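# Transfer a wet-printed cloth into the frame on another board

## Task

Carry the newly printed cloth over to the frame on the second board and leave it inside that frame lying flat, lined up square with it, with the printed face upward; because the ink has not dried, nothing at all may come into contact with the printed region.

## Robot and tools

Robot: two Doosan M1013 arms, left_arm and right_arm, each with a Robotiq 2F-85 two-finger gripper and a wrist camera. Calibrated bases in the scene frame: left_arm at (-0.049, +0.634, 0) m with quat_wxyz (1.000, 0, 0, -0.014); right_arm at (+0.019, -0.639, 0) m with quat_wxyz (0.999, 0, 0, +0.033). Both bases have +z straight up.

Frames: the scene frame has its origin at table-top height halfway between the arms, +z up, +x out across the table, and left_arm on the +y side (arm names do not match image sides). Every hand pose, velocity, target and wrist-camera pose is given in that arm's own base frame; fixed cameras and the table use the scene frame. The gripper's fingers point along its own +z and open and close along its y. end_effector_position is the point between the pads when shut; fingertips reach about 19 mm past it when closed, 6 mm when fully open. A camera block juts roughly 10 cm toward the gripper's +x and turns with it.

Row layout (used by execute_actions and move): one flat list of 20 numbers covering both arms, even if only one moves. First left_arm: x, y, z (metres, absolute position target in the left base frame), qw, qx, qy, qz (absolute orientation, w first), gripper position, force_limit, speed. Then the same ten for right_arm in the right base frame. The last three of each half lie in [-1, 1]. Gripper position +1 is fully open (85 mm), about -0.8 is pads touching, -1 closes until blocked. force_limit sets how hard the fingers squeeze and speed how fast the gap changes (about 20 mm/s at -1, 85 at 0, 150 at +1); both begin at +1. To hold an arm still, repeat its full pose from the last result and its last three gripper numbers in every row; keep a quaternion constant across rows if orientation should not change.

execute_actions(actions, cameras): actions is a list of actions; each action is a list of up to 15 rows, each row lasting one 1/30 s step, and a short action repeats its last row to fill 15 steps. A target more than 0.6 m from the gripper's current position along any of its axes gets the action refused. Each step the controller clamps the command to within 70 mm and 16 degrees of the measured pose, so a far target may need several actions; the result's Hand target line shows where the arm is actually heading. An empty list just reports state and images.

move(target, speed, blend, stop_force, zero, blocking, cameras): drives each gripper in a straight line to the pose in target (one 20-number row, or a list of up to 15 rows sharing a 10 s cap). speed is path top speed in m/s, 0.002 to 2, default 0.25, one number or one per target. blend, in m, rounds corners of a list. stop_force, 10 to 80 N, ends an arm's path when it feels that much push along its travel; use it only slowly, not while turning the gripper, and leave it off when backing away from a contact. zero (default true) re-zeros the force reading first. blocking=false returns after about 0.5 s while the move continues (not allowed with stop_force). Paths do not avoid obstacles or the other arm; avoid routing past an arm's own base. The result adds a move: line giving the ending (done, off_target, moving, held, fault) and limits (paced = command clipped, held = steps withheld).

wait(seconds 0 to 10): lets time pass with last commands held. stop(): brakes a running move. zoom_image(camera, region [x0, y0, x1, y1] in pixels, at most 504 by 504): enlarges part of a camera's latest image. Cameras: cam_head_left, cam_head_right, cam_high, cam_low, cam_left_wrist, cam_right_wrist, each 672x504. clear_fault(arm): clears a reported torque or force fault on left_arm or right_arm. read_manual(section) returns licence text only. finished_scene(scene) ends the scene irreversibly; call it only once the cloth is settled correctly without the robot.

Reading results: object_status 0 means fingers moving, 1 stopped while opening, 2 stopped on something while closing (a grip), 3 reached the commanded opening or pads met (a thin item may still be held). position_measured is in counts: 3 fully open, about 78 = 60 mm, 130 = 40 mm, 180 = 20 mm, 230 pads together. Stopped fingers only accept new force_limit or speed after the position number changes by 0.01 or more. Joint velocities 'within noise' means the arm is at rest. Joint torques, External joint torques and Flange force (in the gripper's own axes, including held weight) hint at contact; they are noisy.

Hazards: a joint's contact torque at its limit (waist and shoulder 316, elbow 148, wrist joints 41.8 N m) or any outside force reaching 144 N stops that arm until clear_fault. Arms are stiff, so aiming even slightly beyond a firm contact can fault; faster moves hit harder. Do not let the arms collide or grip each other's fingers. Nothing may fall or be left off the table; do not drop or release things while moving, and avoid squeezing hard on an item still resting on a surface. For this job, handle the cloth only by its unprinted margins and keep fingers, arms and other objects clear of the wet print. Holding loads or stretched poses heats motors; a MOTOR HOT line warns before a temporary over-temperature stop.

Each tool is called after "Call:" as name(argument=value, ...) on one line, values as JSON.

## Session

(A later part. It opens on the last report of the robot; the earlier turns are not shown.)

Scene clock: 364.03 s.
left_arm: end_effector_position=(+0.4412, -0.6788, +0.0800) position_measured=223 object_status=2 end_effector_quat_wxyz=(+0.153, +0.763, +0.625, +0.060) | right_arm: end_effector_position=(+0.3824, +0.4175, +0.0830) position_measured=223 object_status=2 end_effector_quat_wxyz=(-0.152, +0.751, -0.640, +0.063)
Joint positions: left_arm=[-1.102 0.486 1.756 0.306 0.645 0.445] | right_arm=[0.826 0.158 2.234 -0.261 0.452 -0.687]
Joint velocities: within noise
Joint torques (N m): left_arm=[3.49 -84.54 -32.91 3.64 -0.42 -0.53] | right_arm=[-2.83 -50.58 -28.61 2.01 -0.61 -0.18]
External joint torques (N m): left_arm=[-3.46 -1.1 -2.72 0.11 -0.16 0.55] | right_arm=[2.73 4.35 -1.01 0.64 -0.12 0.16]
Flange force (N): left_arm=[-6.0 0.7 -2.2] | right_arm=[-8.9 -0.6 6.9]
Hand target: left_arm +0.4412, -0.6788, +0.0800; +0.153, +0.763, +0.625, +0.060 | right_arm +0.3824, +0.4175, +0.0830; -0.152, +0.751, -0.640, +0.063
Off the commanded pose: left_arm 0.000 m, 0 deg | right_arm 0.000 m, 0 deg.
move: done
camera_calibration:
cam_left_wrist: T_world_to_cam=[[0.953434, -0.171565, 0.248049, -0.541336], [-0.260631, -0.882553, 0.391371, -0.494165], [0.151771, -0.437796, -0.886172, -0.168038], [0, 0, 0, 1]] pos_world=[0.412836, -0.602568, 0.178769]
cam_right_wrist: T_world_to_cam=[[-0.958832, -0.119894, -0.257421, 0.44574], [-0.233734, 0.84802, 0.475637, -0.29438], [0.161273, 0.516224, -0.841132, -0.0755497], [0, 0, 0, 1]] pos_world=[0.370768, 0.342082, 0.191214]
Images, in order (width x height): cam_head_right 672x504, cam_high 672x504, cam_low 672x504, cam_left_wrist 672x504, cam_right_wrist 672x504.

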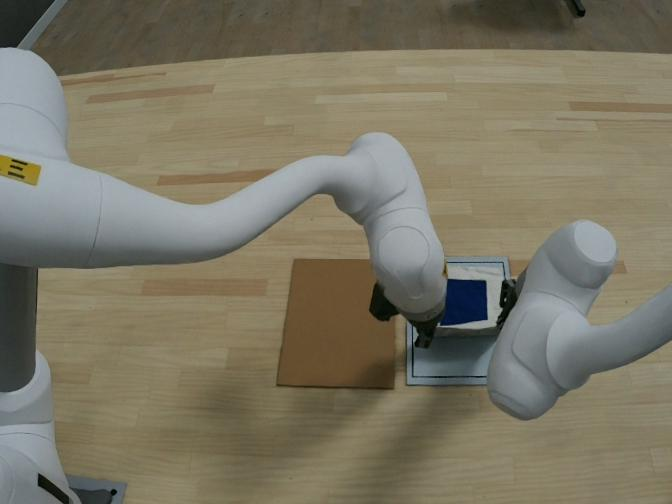

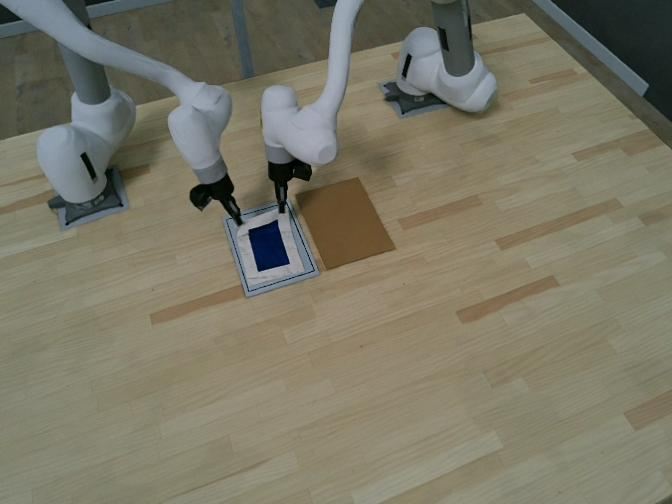

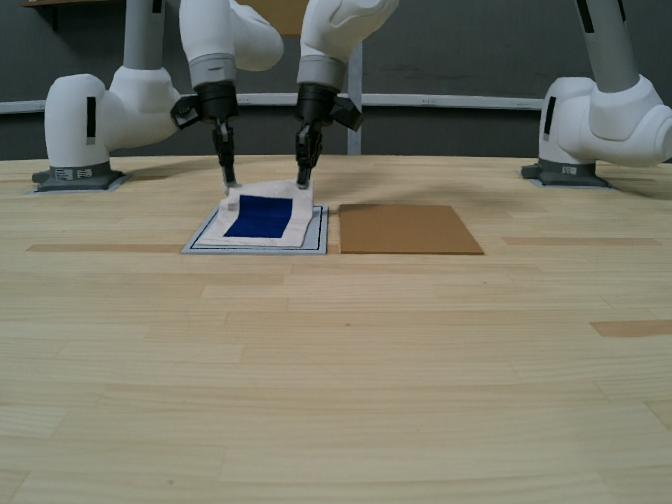

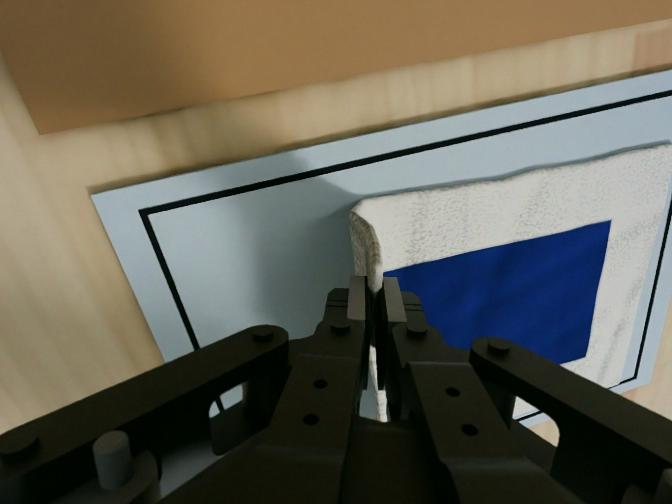

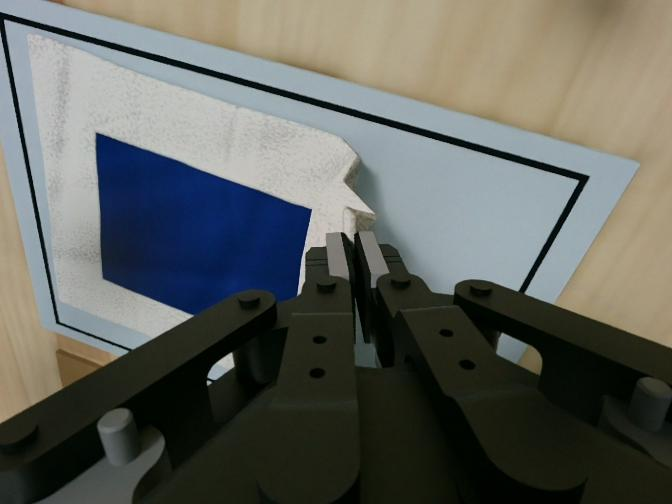

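Call:
move(target=[[0.4111,-0.6756,0.055,0.1530,0.7630,0.6251,0.0603,-1,-0.7,-1,0.3527,0.4235,0.057,-0.1518,0.7509,-0.6395,0.0632,-1,-0.7,-1],[0.3861,-0.6783,0.034,0.1530,0.7630,0.6251,0.0603,-1,-0.7,-1,0.3276,0.4231,0.034,-0.1518,0.7509,-0.6395,0.0632,-1,-0.7,-1]], speed=[0.08,0.05], blend=[0.008,0])

Call:
zoom_image(camera="cam_low", region=[170, 140, 350, 270])

Call:
zoom_image(camera="cam_high", region=[200, 170, 350, 310])

Call:
zoom_image(camera="cam_head_right", region=[390, 240, 530, 400])

Scene clock: 368.10 s.
left_arm: end_effector_position=(+0.3861, -0.6783, +0.0340) position_measured=223 object_status=2 end_effector_quat_wxyz=(+0.153, +0.763, +0.625, +0.060) | right_arm: end_effector_position=(+0.3276, +0.4231, +0.0340) position_measured=223 object_status=2 end_effector_quat_wxyz=(-0.152, +0.751, -0.640, +0.063)
Joint positions: left_arm=[-1.172 0.504 1.835 0.378 0.571 0.301] | right_arm=[0.924 0.201 2.315 -0.421 0.355 -0.431]
Joint velocities: within noise
Joint torques (N m): left_arm=[3.47 -83.89 -30.66 3.25 -0.35 -0.51] | right_arm=[-2.72 -50.09 -24 1.58 -0.47 -0.22]
External joint torques (N m): left_arm=[-3.51 -0.59 -2.33 0.13 -0.11 0.53] | right_arm=[2.8 4.25 -0.66 0.51 -0.09 0.19]
Flange force (N): left_arm=[-5.9 -0.2 -1.6] | right_arm=[-8.8 1.9 7.2]
Hand target: left_arm +0.3861, -0.6783, +0.0340; +0.153, +0.763, +0.625, +0.060 | right_arm +0.3276, +0.4231, +0.0340; -0.152, +0.751, -0.640, +0.063
Off the commanded pose: left_arm 0.000 m, 0 deg | right_arm 0.000 m, 0 deg.
move: done
camera_calibration:
cam_left_wrist: T_world_to_cam=[[0.953434, -0.171565, 0.248049, -0.477305], [-0.260631, -0.882553, 0.391371, -0.490082], [0.151771, -0.437796, -0.886172, -0.200221], [0, 0, 0, 1]] pos_world=[0.357736, -0.602068, 0.132769]
cam_right_wrist: T_world_to_cam=[[-0.958832, -0.119894, -0.257421, 0.381254], [-0.233734, 0.84802, 0.475637, -0.288631], [0.161273, 0.516224, -0.841132, -0.110818], [0, 0, 0, 1]] pos_world=[0.315968, 0.347682, 0.142214]

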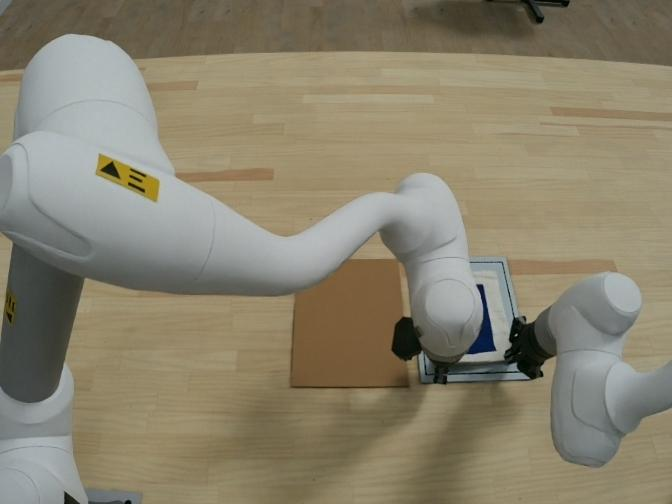

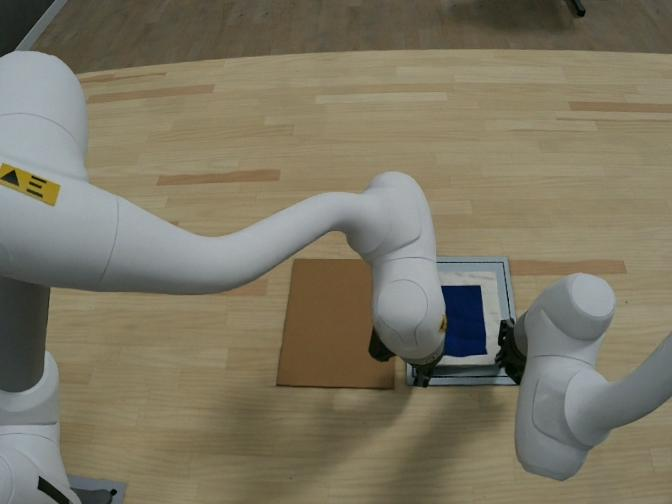

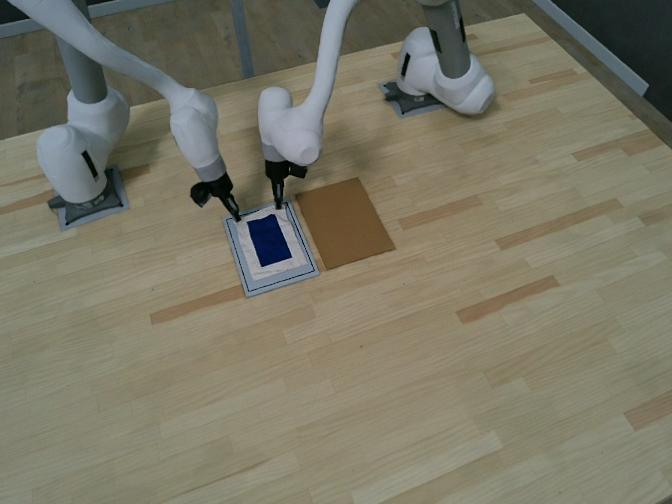

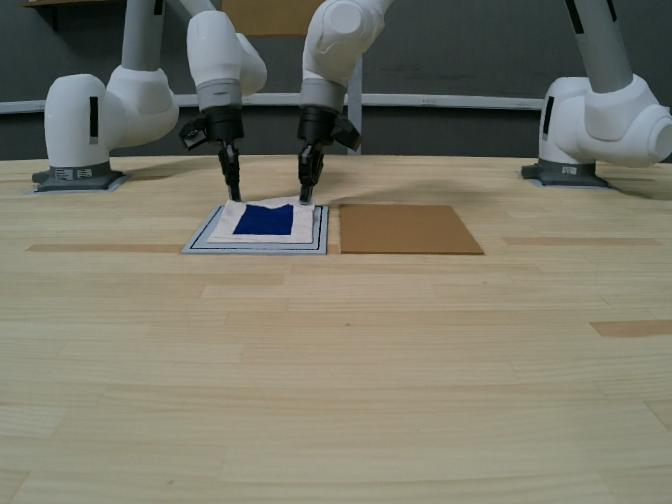

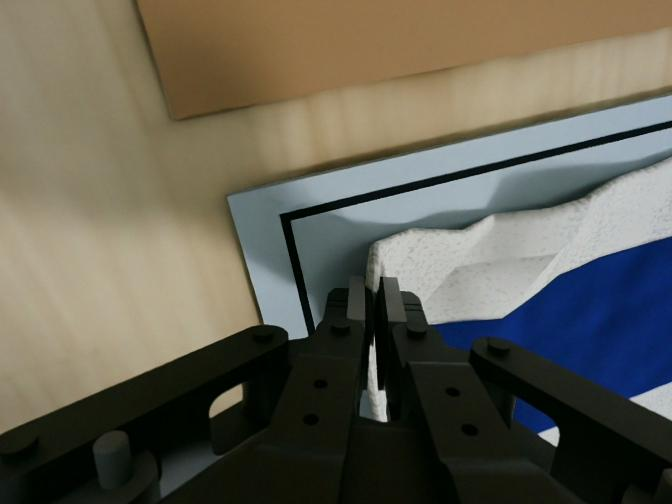

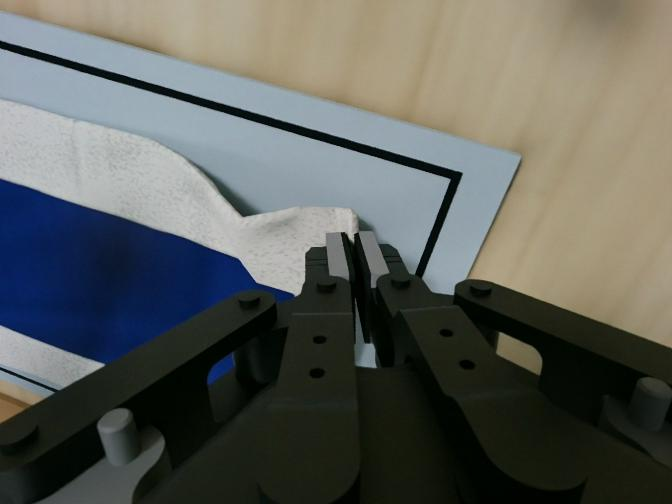

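Scaled by 2.800 from the camera's 672x504 image, which has a finer 960x720 frame.

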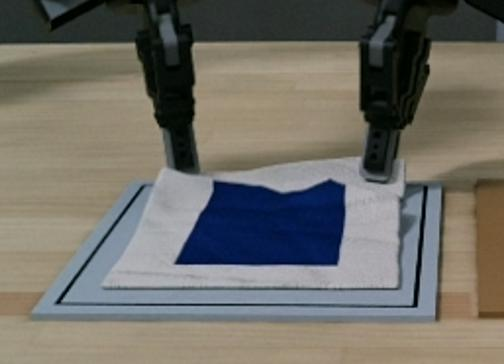

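Scaled by 3.360 from the camera's 672x504 image, which has a finer 960x720 frame.

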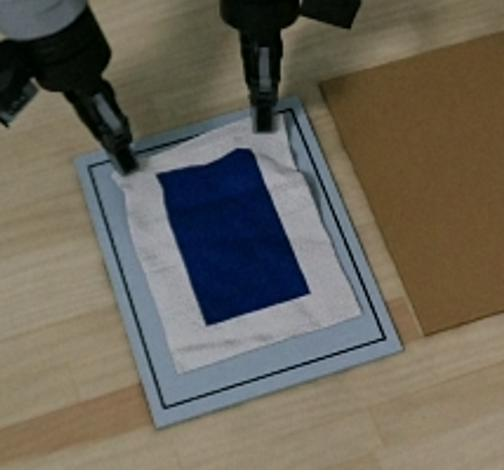

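Scaled by 3.150 from the camera's 672x504 image, which has a finer 960x720 frame.

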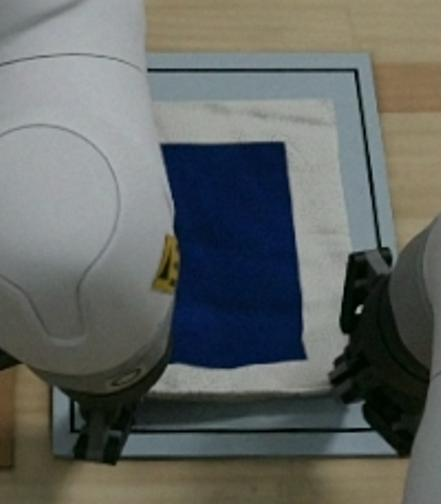

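Call:
move(target=[[0.4732,-0.6779,0.17,0.1530,0.7630,0.6251,0.0603,-1,-0.7,-1,0.4143,0.4154,0.174,-0.1518,0.7509,-0.6395,0.0632,-1,-0.7,-1],[0.5835,-0.6898,0.28,0.1530,0.7630,0.6251,0.0603,-1,-0.7,-1,0.5231,0.3931,0.284,-0.1518,0.7509,-0.6395,0.0632,-1,-0.7,-1],[0.7001,-0.7070,0.297,0.1530,0.7630,0.6251,0.0603,-1,-0.7,-1,0.6376,0.3655,0.301,-0.1518,0.7509,-0.6395,0.0632,-1,-0.7,-1]], speed=[0.12,0.12,0.08], blend=[0.03,0.03,0], cameras=[])

Call:
wait(seconds=5, cameras=["cam_low","cam_right_wrist"])

Call:
move(target=[[0.7001,-0.7070,0.279,0.1530,0.7630,0.6251,0.0603,-1,-0.7,-1,0.6376,0.3655,0.283,-0.1518,0.7509,-0.6395,0.0632,-1,-0.7,-1],[0.6791,-0.7081,0.266,0.1530,0.7630,0.6251,0.0603,-1,-0.7,-1,0.6165,0.3659,0.270,-0.1518,0.7509,-0.6395,0.0632,-1,-0.7,-1],[0.6218,-0.6997,0.258,0.1530,0.7630,0.6251,0.0603,-1,-0.7,-1,0.5603,0.3797,0.262,-0.1518,0.7509,-0.6395,0.0632,-1,-0.7,-1],[0.5986,-0.6914,0.240,0.1530,0.7630,0.6251,0.0603,-1,-0.7,-1,0.5379,0.3902,0.244,-0.1518,0.7509,-0.6395,0.0632,-1,-0.7,-1],[0.5543,-0.6816,0.205,0.1530,0.7630,0.6251,0.0603,-1,-0.7,-1,0.4947,0.4041,0.209,-0.1518,0.7509,-0.6395,0.0632,-1,-0.7,-1]], speed=0.1, blend=[0.008,0.01,0.01,0.01,0], cameras=["cam_low","cam_head_left","cam_left_wrist","cam_right_wrist"])

Call:
zoom_image(camera="cam_low", region=[150, 80, 330, 260])

Scene clock: 378.80 s.
left_arm: end_effector_position=(+0.7001, -0.7070, +0.2970) position_measured=223 object_status=2 end_effector_quat_wxyz=(+0.153, +0.763, +0.625, +0.060) | right_arm: end_effector_position=(+0.6376, +0.3655, +0.3010) position_measured=223 object_status=2 end_effector_quat_wxyz=(-0.152, +0.751, -0.640, +0.063)
Joint positions: left_arm=[-0.857 0.607 1.13 0.125 1.097 0.872] | right_arm=[0.474 0.185 1.729 -0.001 0.897 -1.256]
Joint velocities: within noise
Joint torques (N m): left_arm=[3.6 -103.38 -40.91 4.6 -0.7 -0.54] | right_arm=[-2.69 -65.85 -40.52 3.36 -0.8 -0.2]
External joint torques (N m): left_arm=[-3.47 -1.76 -3.02 0.11 -0.11 0.56] | right_arm=[2.57 4.49 -1.15 0.71 -0.1 0.18]
Flange force (N): left_arm=[-6.1 3.8 -2.9] | right_arm=[-6.7 -6.4 4.1]
Hand target: left_arm +0.7001, -0.7070, +0.2970; +0.153, +0.763, +0.625, +0.060 | right_arm +0.6376, +0.3655, +0.3010; -0.152, +0.751, -0.640, +0.063
Off the commanded pose: left_arm 0.000 m, 0 deg | right_arm 0.000 m, 0 deg.
move: done
No camera images: "cameras" was empty.

Scene clock: 383.80 s.
left_arm: end_effector_position=(+0.7001, -0.7070, +0.2970) position_measured=223 object_status=2 end_effector_quat_wxyz=(+0.153, +0.763, +0.625, +0.060) | right_arm: end_effector_position=(+0.6376, +0.3655, +0.3010) position_measured=223 object_status=2 end_effector_quat_wxyz=(-0.152, +0.751, -0.640, +0.063)
Joint positions: left_arm=[-0.857 0.607 1.13 0.125 1.097 0.872] | right_arm=[0.474 0.185 1.729 -0.001 0.897 -1.256]
Joint velocities: within noise
Joint torques (N m): left_arm=[3.62 -103.8 -40.69 4.6 -0.73 -0.56] | right_arm=[-2.61 -65.81 -40.33 3.37 -0.83 -0.22]
External joint torques (N m): left_arm=[-3.84 -0.17 -2.9 0.07 -0.09 0.58] | right_arm=[2.77 4.61 -1.3 0.7 -0.07 0.2]
Flange force (N): left_arm=[-7.8 5.2 -1.6] | right_arm=[-7.2 -6.8 4.1]
Hand target: left_arm +0.7001, -0.7070, +0.2970; +0.153, +0.763, +0.625, +0.060 | right_arm +0.6376, +0.3655, +0.3010; -0.152, +0.751, -0.640, +0.063
Tool commands: left_gripper/position=-1.0 left_gripper/force_limit=-0.7 left_gripper/speed=-1.0 right_gripper/position=-1.0 right_gripper/force_limit=-0.7 right_gripper/speed=-1.0
Off the commanded pose: left_arm 0.000 m, 0 deg | right_arm 0.000 m, 0 deg.
wait: 5.00 s; at rest by 0.17 s
camera_calibration:
cam_right_wrist: T_world_to_cam=[[-0.958832, -0.119894, -0.257421, 0.740318], [-0.233734, 0.84802, 0.475637, -0.294323], [0.161273, 0.516224, -0.841132, 0.093504], [0, 0, 0, 1]] pos_world=[0.625968, 0.290082, 0.409214]
Images, in order (width x height): cam_low 672x504, cam_right_wrist 672x504.

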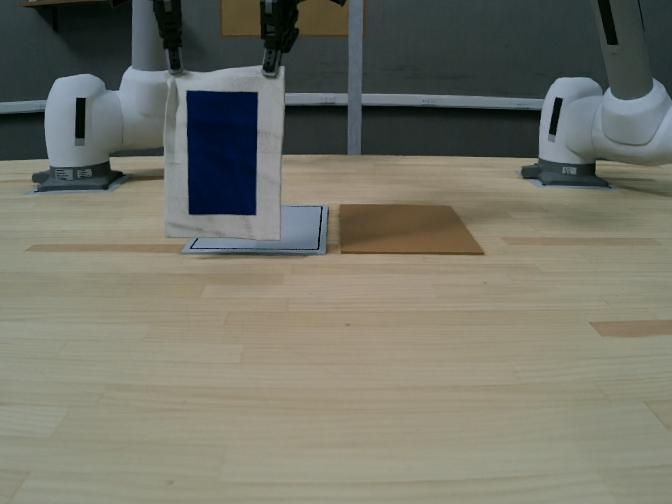

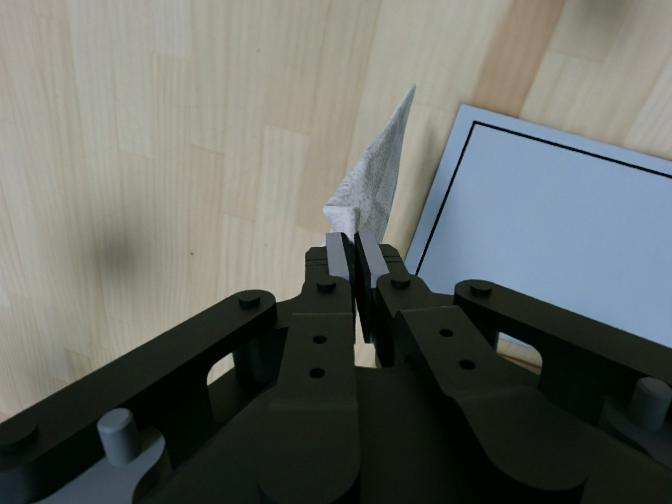

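Scene clock: 386.00 s.
left_arm: end_effector_position=(+0.5543, -0.6816, +0.2050) position_measured=223 object_status=2 end_effector_quat_wxyz=(+0.153, +0.763, +0.625, +0.060) | right_arm: end_effector_position=(+0.4947, +0.4041, +0.2090) position_measured=223 object_status=2 end_effector_quat_wxyz=(-0.152, +0.751, -0.640, +0.063)
Joint positions: left_arm=[-0.975 0.47 1.519 0.193 0.864 0.689] | right_arm=[0.658 0.108 2.002 -0.093 0.709 -1.012]
Joint velocities: within noise
Joint torques (N m): left_arm=[3.52 -88.53 -38.1 4.25 -0.6 -0.58] | right_arm=[-2.83 -53.72 -36.41 2.75 -0.78 -0.22]
External joint torques (N m): left_arm=[-3.43 -0.42 -2.64 0.13 -0.13 0.6] | right_arm=[2.95 4.49 -1.42 0.81 -0.08 0.19]
Flange force (N): left_arm=[-6.3 2.3 -1.5] | right_arm=[-9.1 -4.2 5.1]
Hand target: left_arm +0.5543, -0.6816, +0.2050; +0.153, +0.763, +0.625, +0.060 | right_arm +0.4947, +0.4041, +0.2090; -0.152, +0.751, -0.640, +0.063
Off the commanded pose: left_arm 0.000 m, 0 deg | right_arm 0.000 m, 0 deg.
move: done
camera_calibration:
cam_left_wrist: T_world_to_cam=[[0.953434, -0.171565, 0.248049, -0.680655], [-0.260631, -0.882553, 0.391371, -0.51608], [0.151771, -0.437796, -0.886172, -0.075658], [0, 0, 0, 1]] pos_world=[0.525936, -0.605368, 0.303769]
cam_right_wrist: T_world_to_cam=[[-0.958832, -0.119894, -0.257421, 0.584234], [-0.233734, 0.84802, 0.475637, -0.316613], [0.161273, 0.516224, -0.841132, 0.0192911], [0, 0, 0, 1]] pos_world=[0.483068, 0.328582, 0.317214]
Images, in order (width x height): cam_head_left 672x504, cam_low 672x504, cam_left_wrist 672x504, cam_right_wrist 672x504.

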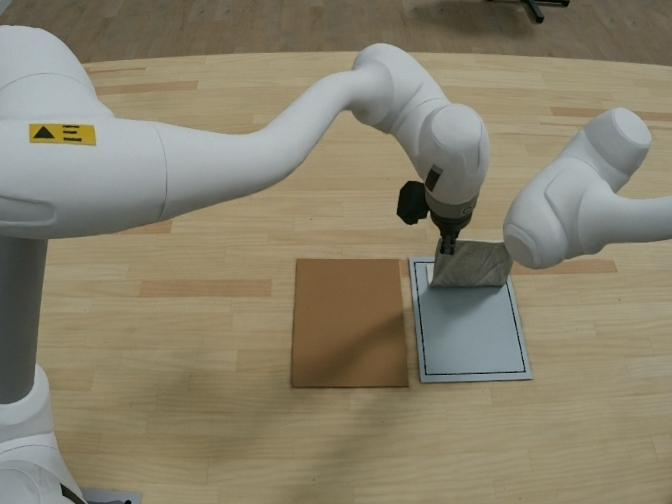

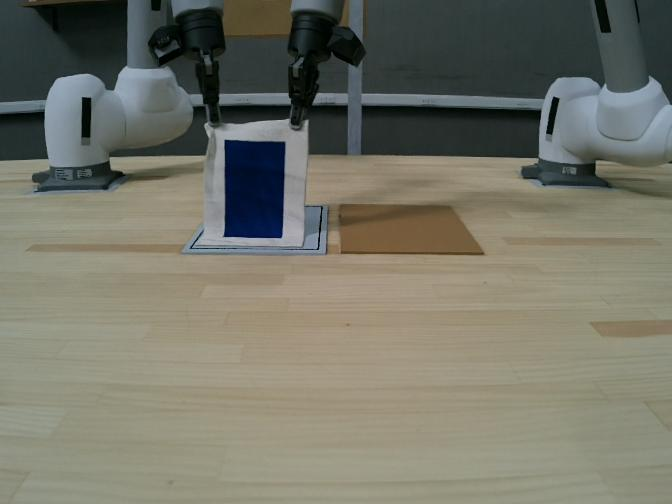

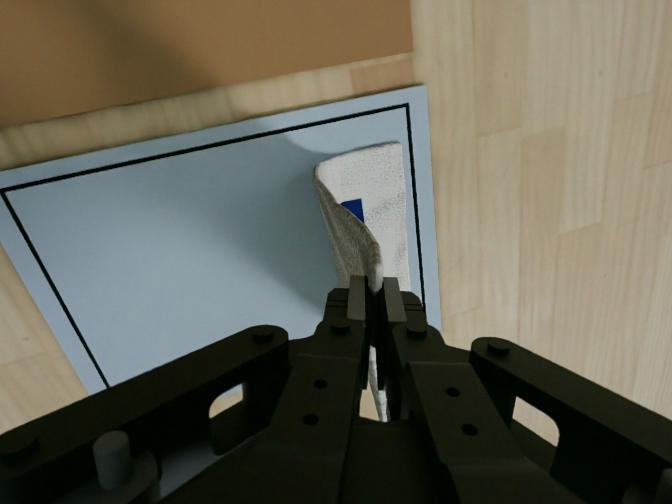

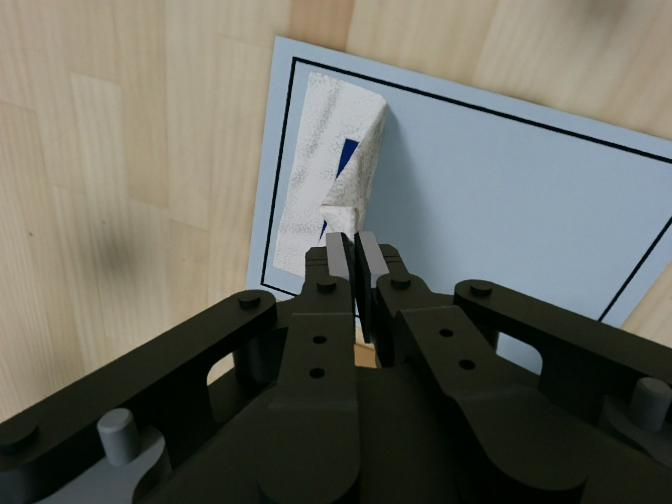

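Scaled by 2.800 from the camera's 672x504 image, which has a finer 960x720 frame.

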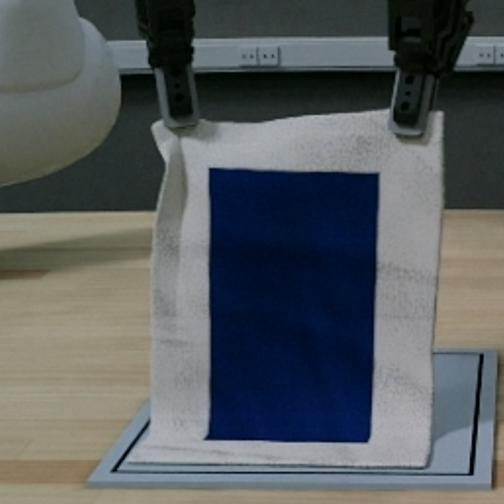

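Call:
move(target=[[0.5133,-0.6808,0.165,0.1530,0.7630,0.6251,0.0603,-1,-0.7,-1,0.4539,0.4088,0.169,-0.1518,0.7509,-0.6395,0.0632,-1,-0.7,-1],[0.4703,-0.6810,0.120,0.1530,0.7630,0.6251,0.0603,-1,-0.7,-1,0.4111,0.4126,0.124,-0.1518,0.7509,-0.6395,0.0632,-1,-0.7,-1]], speed=0.1, blend=[0.01,0], cameras=["cam_low","cam_head_right","cam_left_wrist","cam_right_wrist"])

Call:
zoom_image(camera="cam_low", region=[170, 120, 350, 270])

Call:
zoom_image(camera="cam_head_right", region=[390, 240, 530, 400])

Scene clock: 389.90 s.
left_arm: end_effector_position=(+0.4703, -0.6810, +0.1200) position_measured=223 object_status=2 end_effector_quat_wxyz=(+0.153, +0.763, +0.625, +0.060) | right_arm: end_effector_position=(+0.4111, +0.4126, +0.1240) position_measured=223 object_status=2 end_effector_quat_wxyz=(-0.152, +0.751, -0.640, +0.063)
Joint positions: left_arm=[-1.068 0.47 1.695 0.267 0.712 0.521] | right_arm=[0.776 0.122 2.175 -0.192 0.537 -0.804]
Joint velocities: within noise
Joint torques (N m): left_arm=[3.47 -84.94 -34.71 3.8 -0.48 -0.54] | right_arm=[-2.93 -49.66 -31.72 2.34 -0.67 -0.22]
External joint torques (N m): left_arm=[-3.38 -0.97 -2.73 0.18 -0.15 0.57] | right_arm=[2.95 3.8 -1.01 0.64 -0.11 0.19]
Flange force (N): left_arm=[-6.0 1.1 -2.0] | right_arm=[-8.9 -0.8 5.5]
Hand target: left_arm +0.4703, -0.6810, +0.1200; +0.153, +0.763, +0.625, +0.060 | right_arm +0.4111, +0.4126, +0.1240; -0.152, +0.751, -0.640, +0.063
Off the commanded pose: left_arm 0.000 m, 0 deg | right_arm 0.000 m, 0 deg.
move: done
camera_calibration:
cam_left_wrist: T_world_to_cam=[[0.953459, -0.17148, 0.248013, -0.579332], [-0.26054, -0.88257, 0.391395, -0.504233], [0.151772, -0.437796, -0.886171, -0.137972], [0, 0, 0, 1]] pos_world=[0.441936, -0.604768, 0.218769]
cam_right_wrist: T_world_to_cam=[[-0.958832, -0.119894, -0.257421, 0.483226], [-0.233734, 0.84802, 0.475637, -0.303017], [0.161273, 0.516224, -0.841132, -0.0431623], [0, 0, 0, 1]] pos_world=[0.399468, 0.337182, 0.232214]
Images, in order (width x height): cam_head_right 672x504, cam_low 672x504, cam_left_wrist 672x504, cam_right_wrist 672x504.

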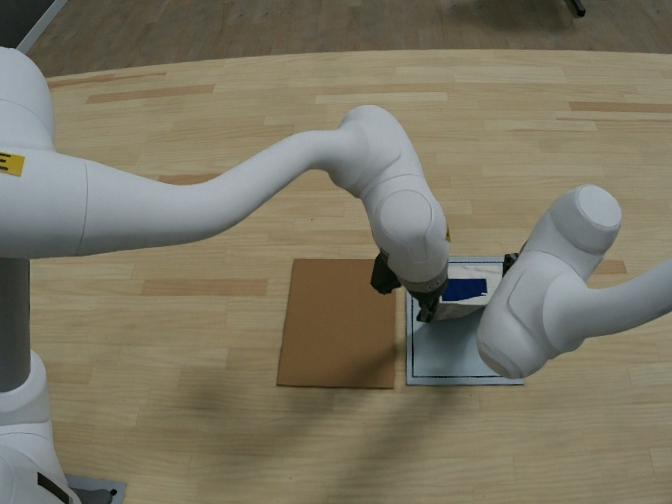

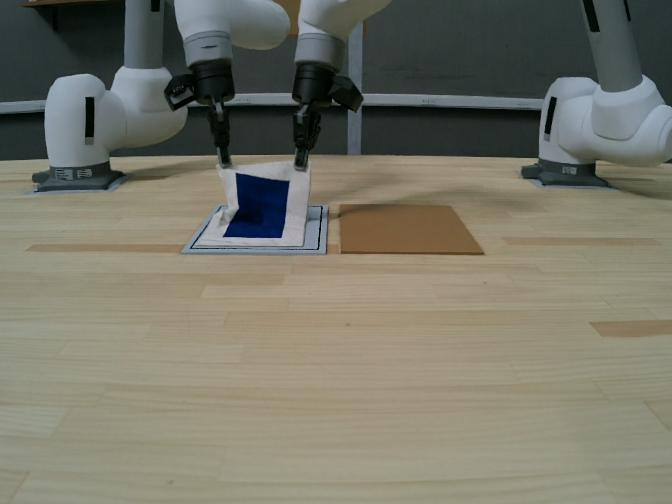

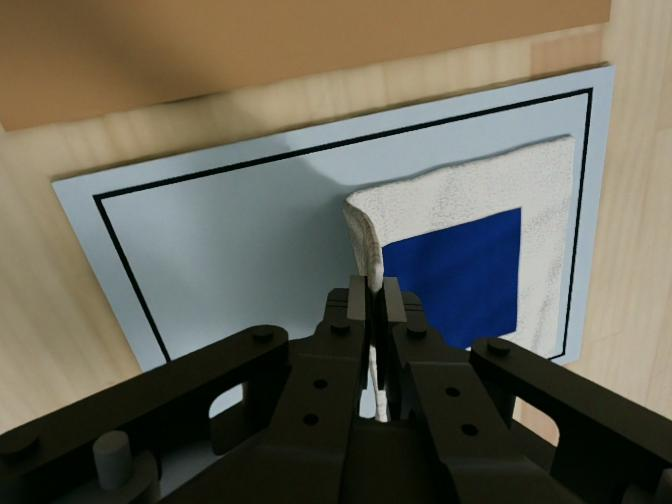

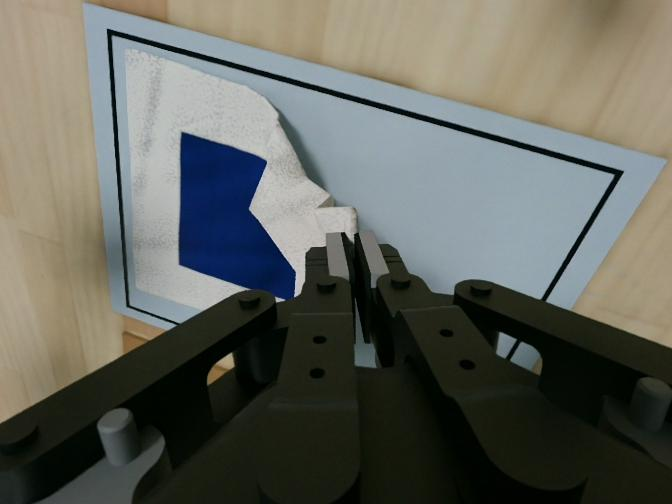

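Scaled by 2.800 from the camera's 672x504 image, which has a finer 960x720 frame.

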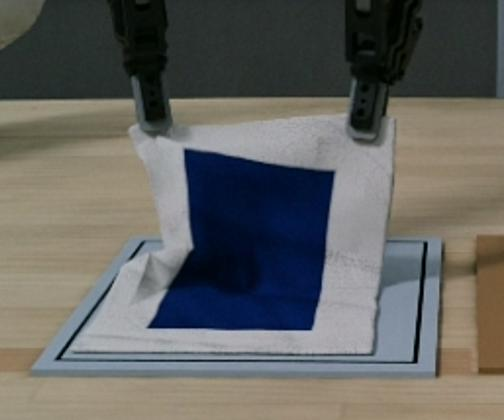

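Scaled by 3.150 from the camera's 672x504 image, which has a finer 960x720 frame.

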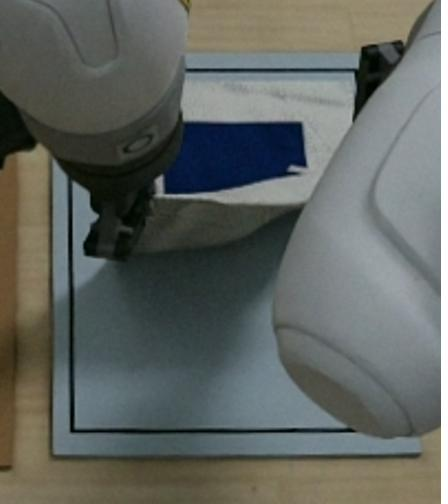

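Call:
move(target=[[0.4303,-0.6821,0.102,0.1530,0.7630,0.6251,0.0603,-1,-0.7,-1,0.3712,0.4152,0.106,-0.1518,0.7509,-0.6395,0.0632,-1,-0.7,-1],[0.4083,-0.6827,0.062,0.1530,0.7630,0.6251,0.0603,-1,-0.7,-1,0.3492,0.4167,0.065,-0.1518,0.7509,-0.6395,0.0632,-1,-0.7,-1]], speed=0.08, blend=[0.01,0], cameras=["cam_low","cam_high","cam_head_right","cam_left_wrist","cam_right_wrist"])

Call:
zoom_image(camera="cam_low", region=[170, 120, 350, 270])

Call:
zoom_image(camera="cam_high", region=[200, 170, 350, 310])

Call:
zoom_image(camera="cam_head_right", region=[390, 240, 530, 400])

Scene clock: 393.83 s.
left_arm: end_effector_position=(+0.4083, -0.6827, +0.0620) position_measured=223 object_status=2 end_effector_quat_wxyz=(+0.153, +0.763, +0.625, +0.060) | right_arm: end_effector_position=(+0.3492, +0.4167, +0.0650) position_measured=223 object_status=2 end_effector_quat_wxyz=(-0.152, +0.751, -0.640, +0.063)
Joint positions: left_arm=[-1.145 0.49 1.792 0.339 0.618 0.37] | right_arm=[0.878 0.157 2.283 -0.324 0.416 -0.575]
Joint velocities: within noise
Joint torques (N m): left_arm=[3.59 -83.95 -32.09 3.45 -0.4 -0.57] | right_arm=[-2.69 -48.58 -26.8 1.89 -0.54 -0.19]
External joint torques (N m): left_arm=[-3.48 -1.21 -2.6 0.16 -0.13 0.59] | right_arm=[2.74 4.19 -0.89 0.53 -0.12 0.17]
Flange force (N): left_arm=[-5.8 0.3 -2.4] | right_arm=[-8.9 0.6 6.9]
Hand target: left_arm +0.4083, -0.6827, +0.0620; +0.153, +0.763, +0.625, +0.060 | right_arm +0.3492, +0.4167, +0.0650; -0.152, +0.751, -0.640, +0.063
Off the commanded pose: left_arm 0.000 m, 0 deg | right_arm 0.000 m, 0 deg.
move: done
camera_calibration:
cam_left_wrist: T_world_to_cam=[[0.953434, -0.171565, 0.248049, -0.506172], [-0.260631, -0.882553, 0.391371, -0.499137], [0.151771, -0.437796, -0.886172, -0.180704], [0, 0, 0, 1]] pos_world=[0.379936, -0.606468, 0.160769]
cam_right_wrist: T_world_to_cam=[[-0.958832, -0.119894, -0.257421, 0.409178], [-0.233734, 0.84802, 0.475637, -0.2929], [0.161273, 0.516224, -0.841132, -0.0849229], [0, 0, 0, 1]] pos_world=[0.337568, 0.341282, 0.173214]
Images, in order (width x height): cam_head_right 672x504, cam_high 672x504, cam_low 672x504, cam_left_wrist 672x504, cam_right_wrist 672x504.

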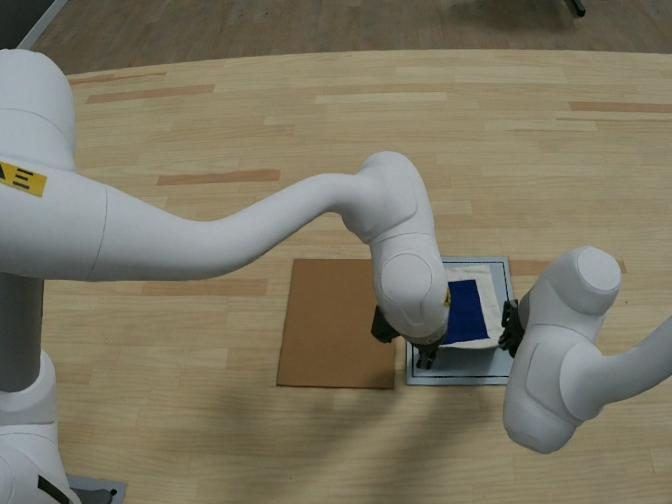

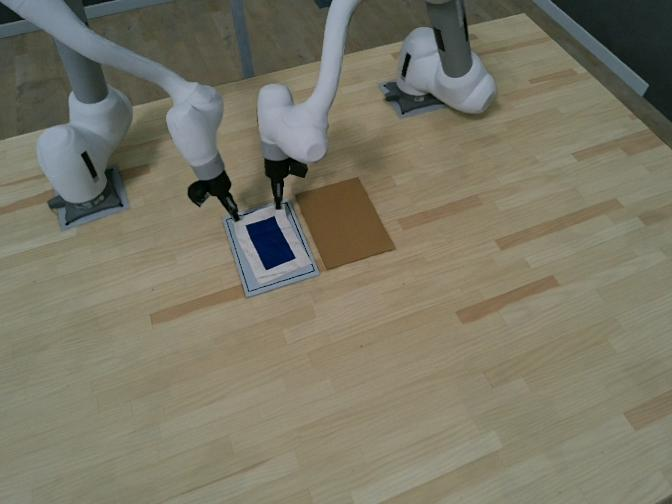

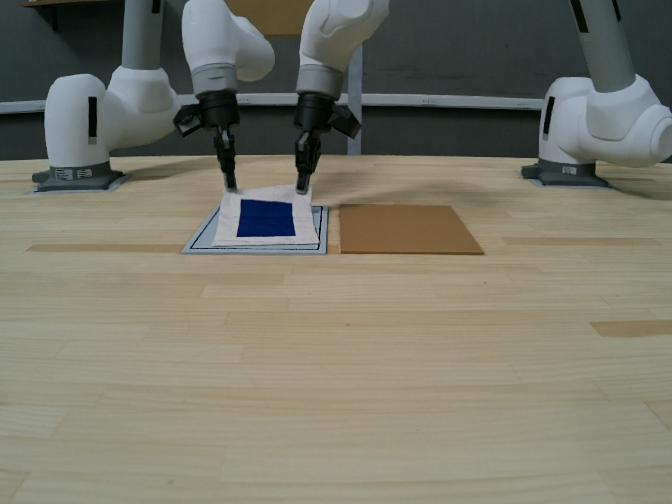

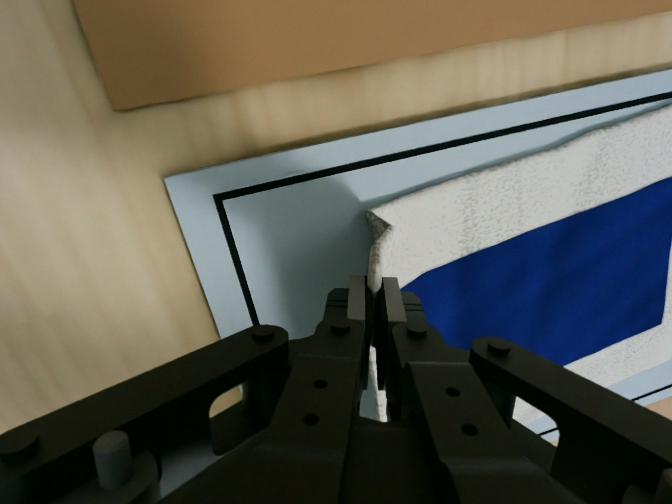

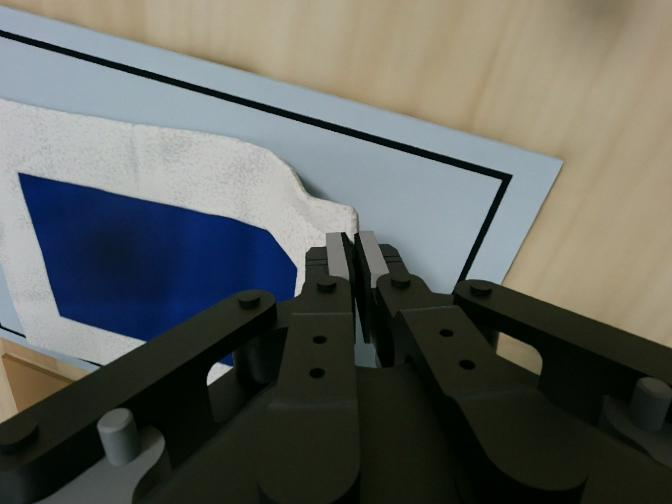

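Scaled by 2.800 from the camera's 672x504 image, which has a finer 960x720 frame.

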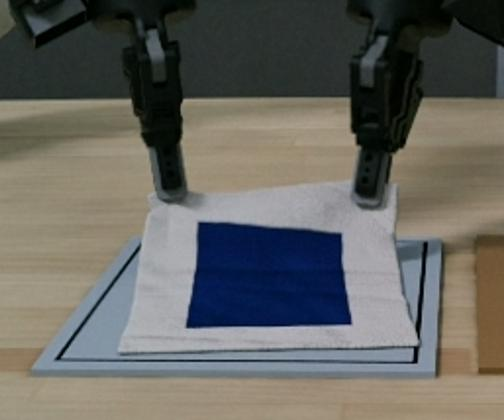

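Scaled by 3.360 from the camera's 672x504 image, which has a finer 960x720 frame.

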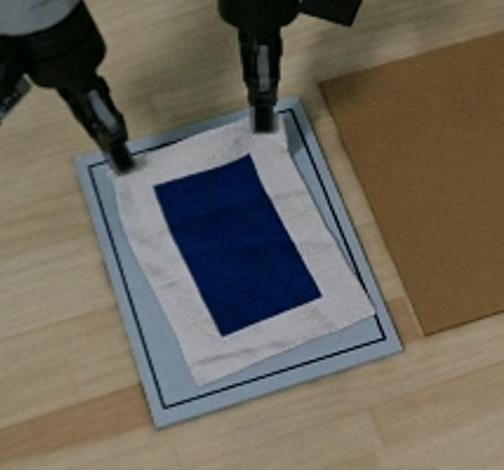

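Scaled by 3.150 from the camera's 672x504 image, which has a finer 960x720 frame.

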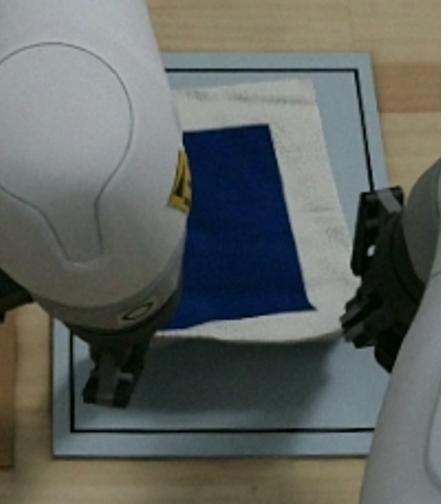

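Call:
move(target=[[0.4083,-0.6827,0.062,0.1530,0.7630,0.6251,0.0603,-1,-0.7,-1,0.3362,0.4167,0.065,-0.1518,0.7509,-0.6395,0.0632,-1,-0.7,-1]], speed=0.05, cameras=["cam_low","cam_high","cam_head_right"])

Call:
zoom_image(camera="cam_low", region=[170, 120, 350, 270])

Call:
zoom_image(camera="cam_high", region=[200, 170, 350, 310])

Call:
zoom_image(camera="cam_head_right", region=[390, 240, 530, 400])

Scene clock: 397.20 s.
left_arm: end_effector_position=(+0.4083, -0.6827, +0.0620) position_measured=223 object_status=2 end_effector_quat_wxyz=(+0.153, +0.763, +0.625, +0.060) | right_arm: end_effector_position=(+0.3362, +0.4167, +0.0650) position_measured=223 object_status=2 end_effector_quat_wxyz=(-0.152, +0.751, -0.640, +0.063)
Joint positions: left_arm=[-1.145 0.49 1.792 0.339 0.618 0.37] | right_arm=[0.9 0.147 2.296 -0.339 0.418 -0.539]
Joint velocities: within noise
Joint torques (N m): left_arm=[3.7 -83.97 -32.04 3.47 -0.34 -0.54] | right_arm=[-2.66 -47.45 -26.53 1.84 -0.52 -0.3]
External joint torques (N m): left_arm=[-3.86 -0.41 -2.42 0.13 -0.18 0.56] | right_arm=[2.61 4.21 -1.07 0.55 -0.12 0.28]
Flange force (N): left_arm=[-6.4 -0.2 -1.4] | right_arm=[-9.3 0.8 7.1]
Hand target: left_arm +0.4083, -0.6827, +0.0620; +0.153, +0.763, +0.625, +0.060 | right_arm +0.3362, +0.4167, +0.0650; -0.152, +0.751, -0.640, +0.063
Off the commanded pose: left_arm 0.000 m, 0 deg | right_arm 0.000 m, 0 deg.
move: done
Images, in order (width x height): cam_head_right 672x504, cam_high 672x504, cam_low 672x504.

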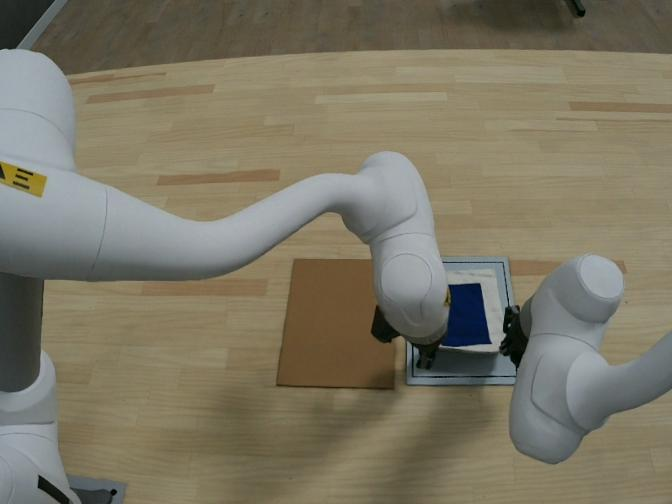

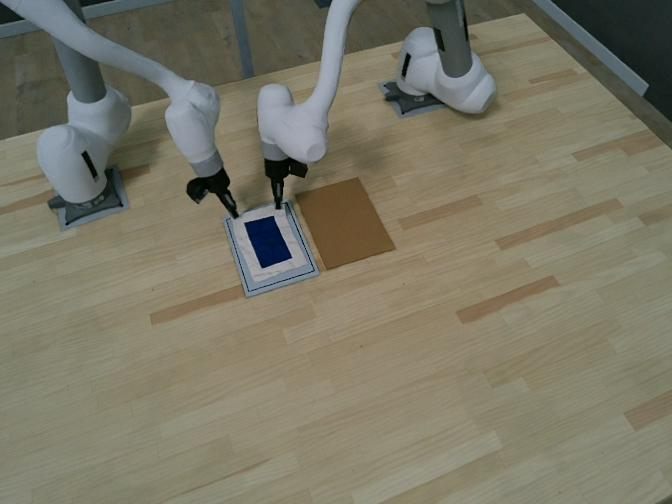

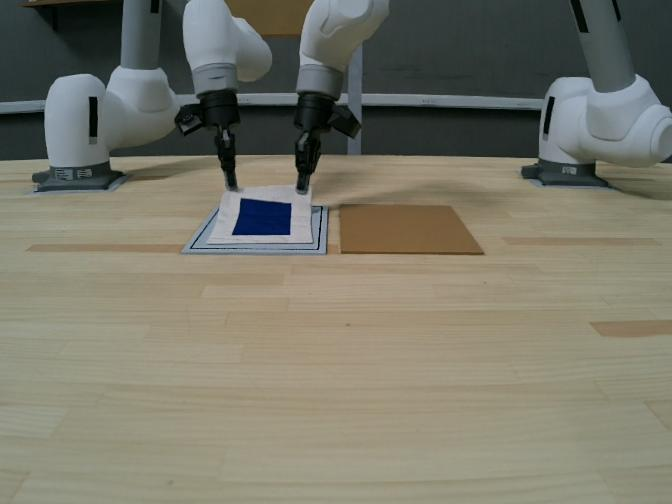

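Scaled by 2.800 from the camera's 672x504 image, which has a finer 960x720 frame.

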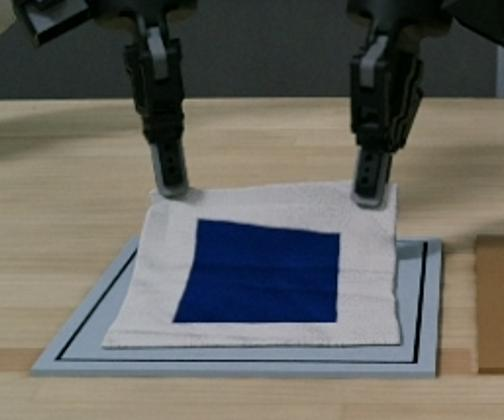

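Scaled by 3.360 from the camera's 672x504 image, which has a finer 960x720 frame.

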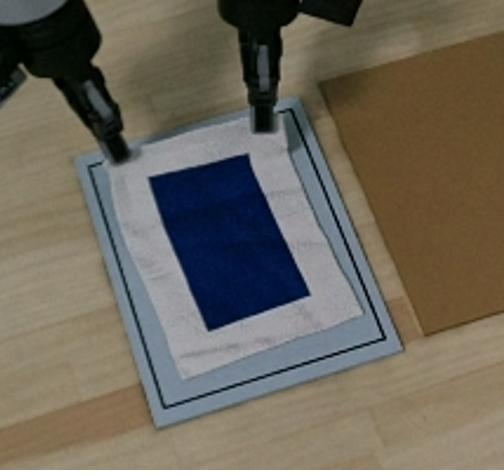

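Scaled by 3.150 from the camera's 672x504 image, which has a finer 960x720 frame.

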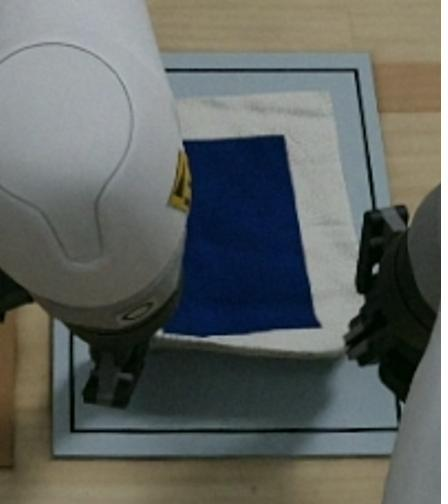

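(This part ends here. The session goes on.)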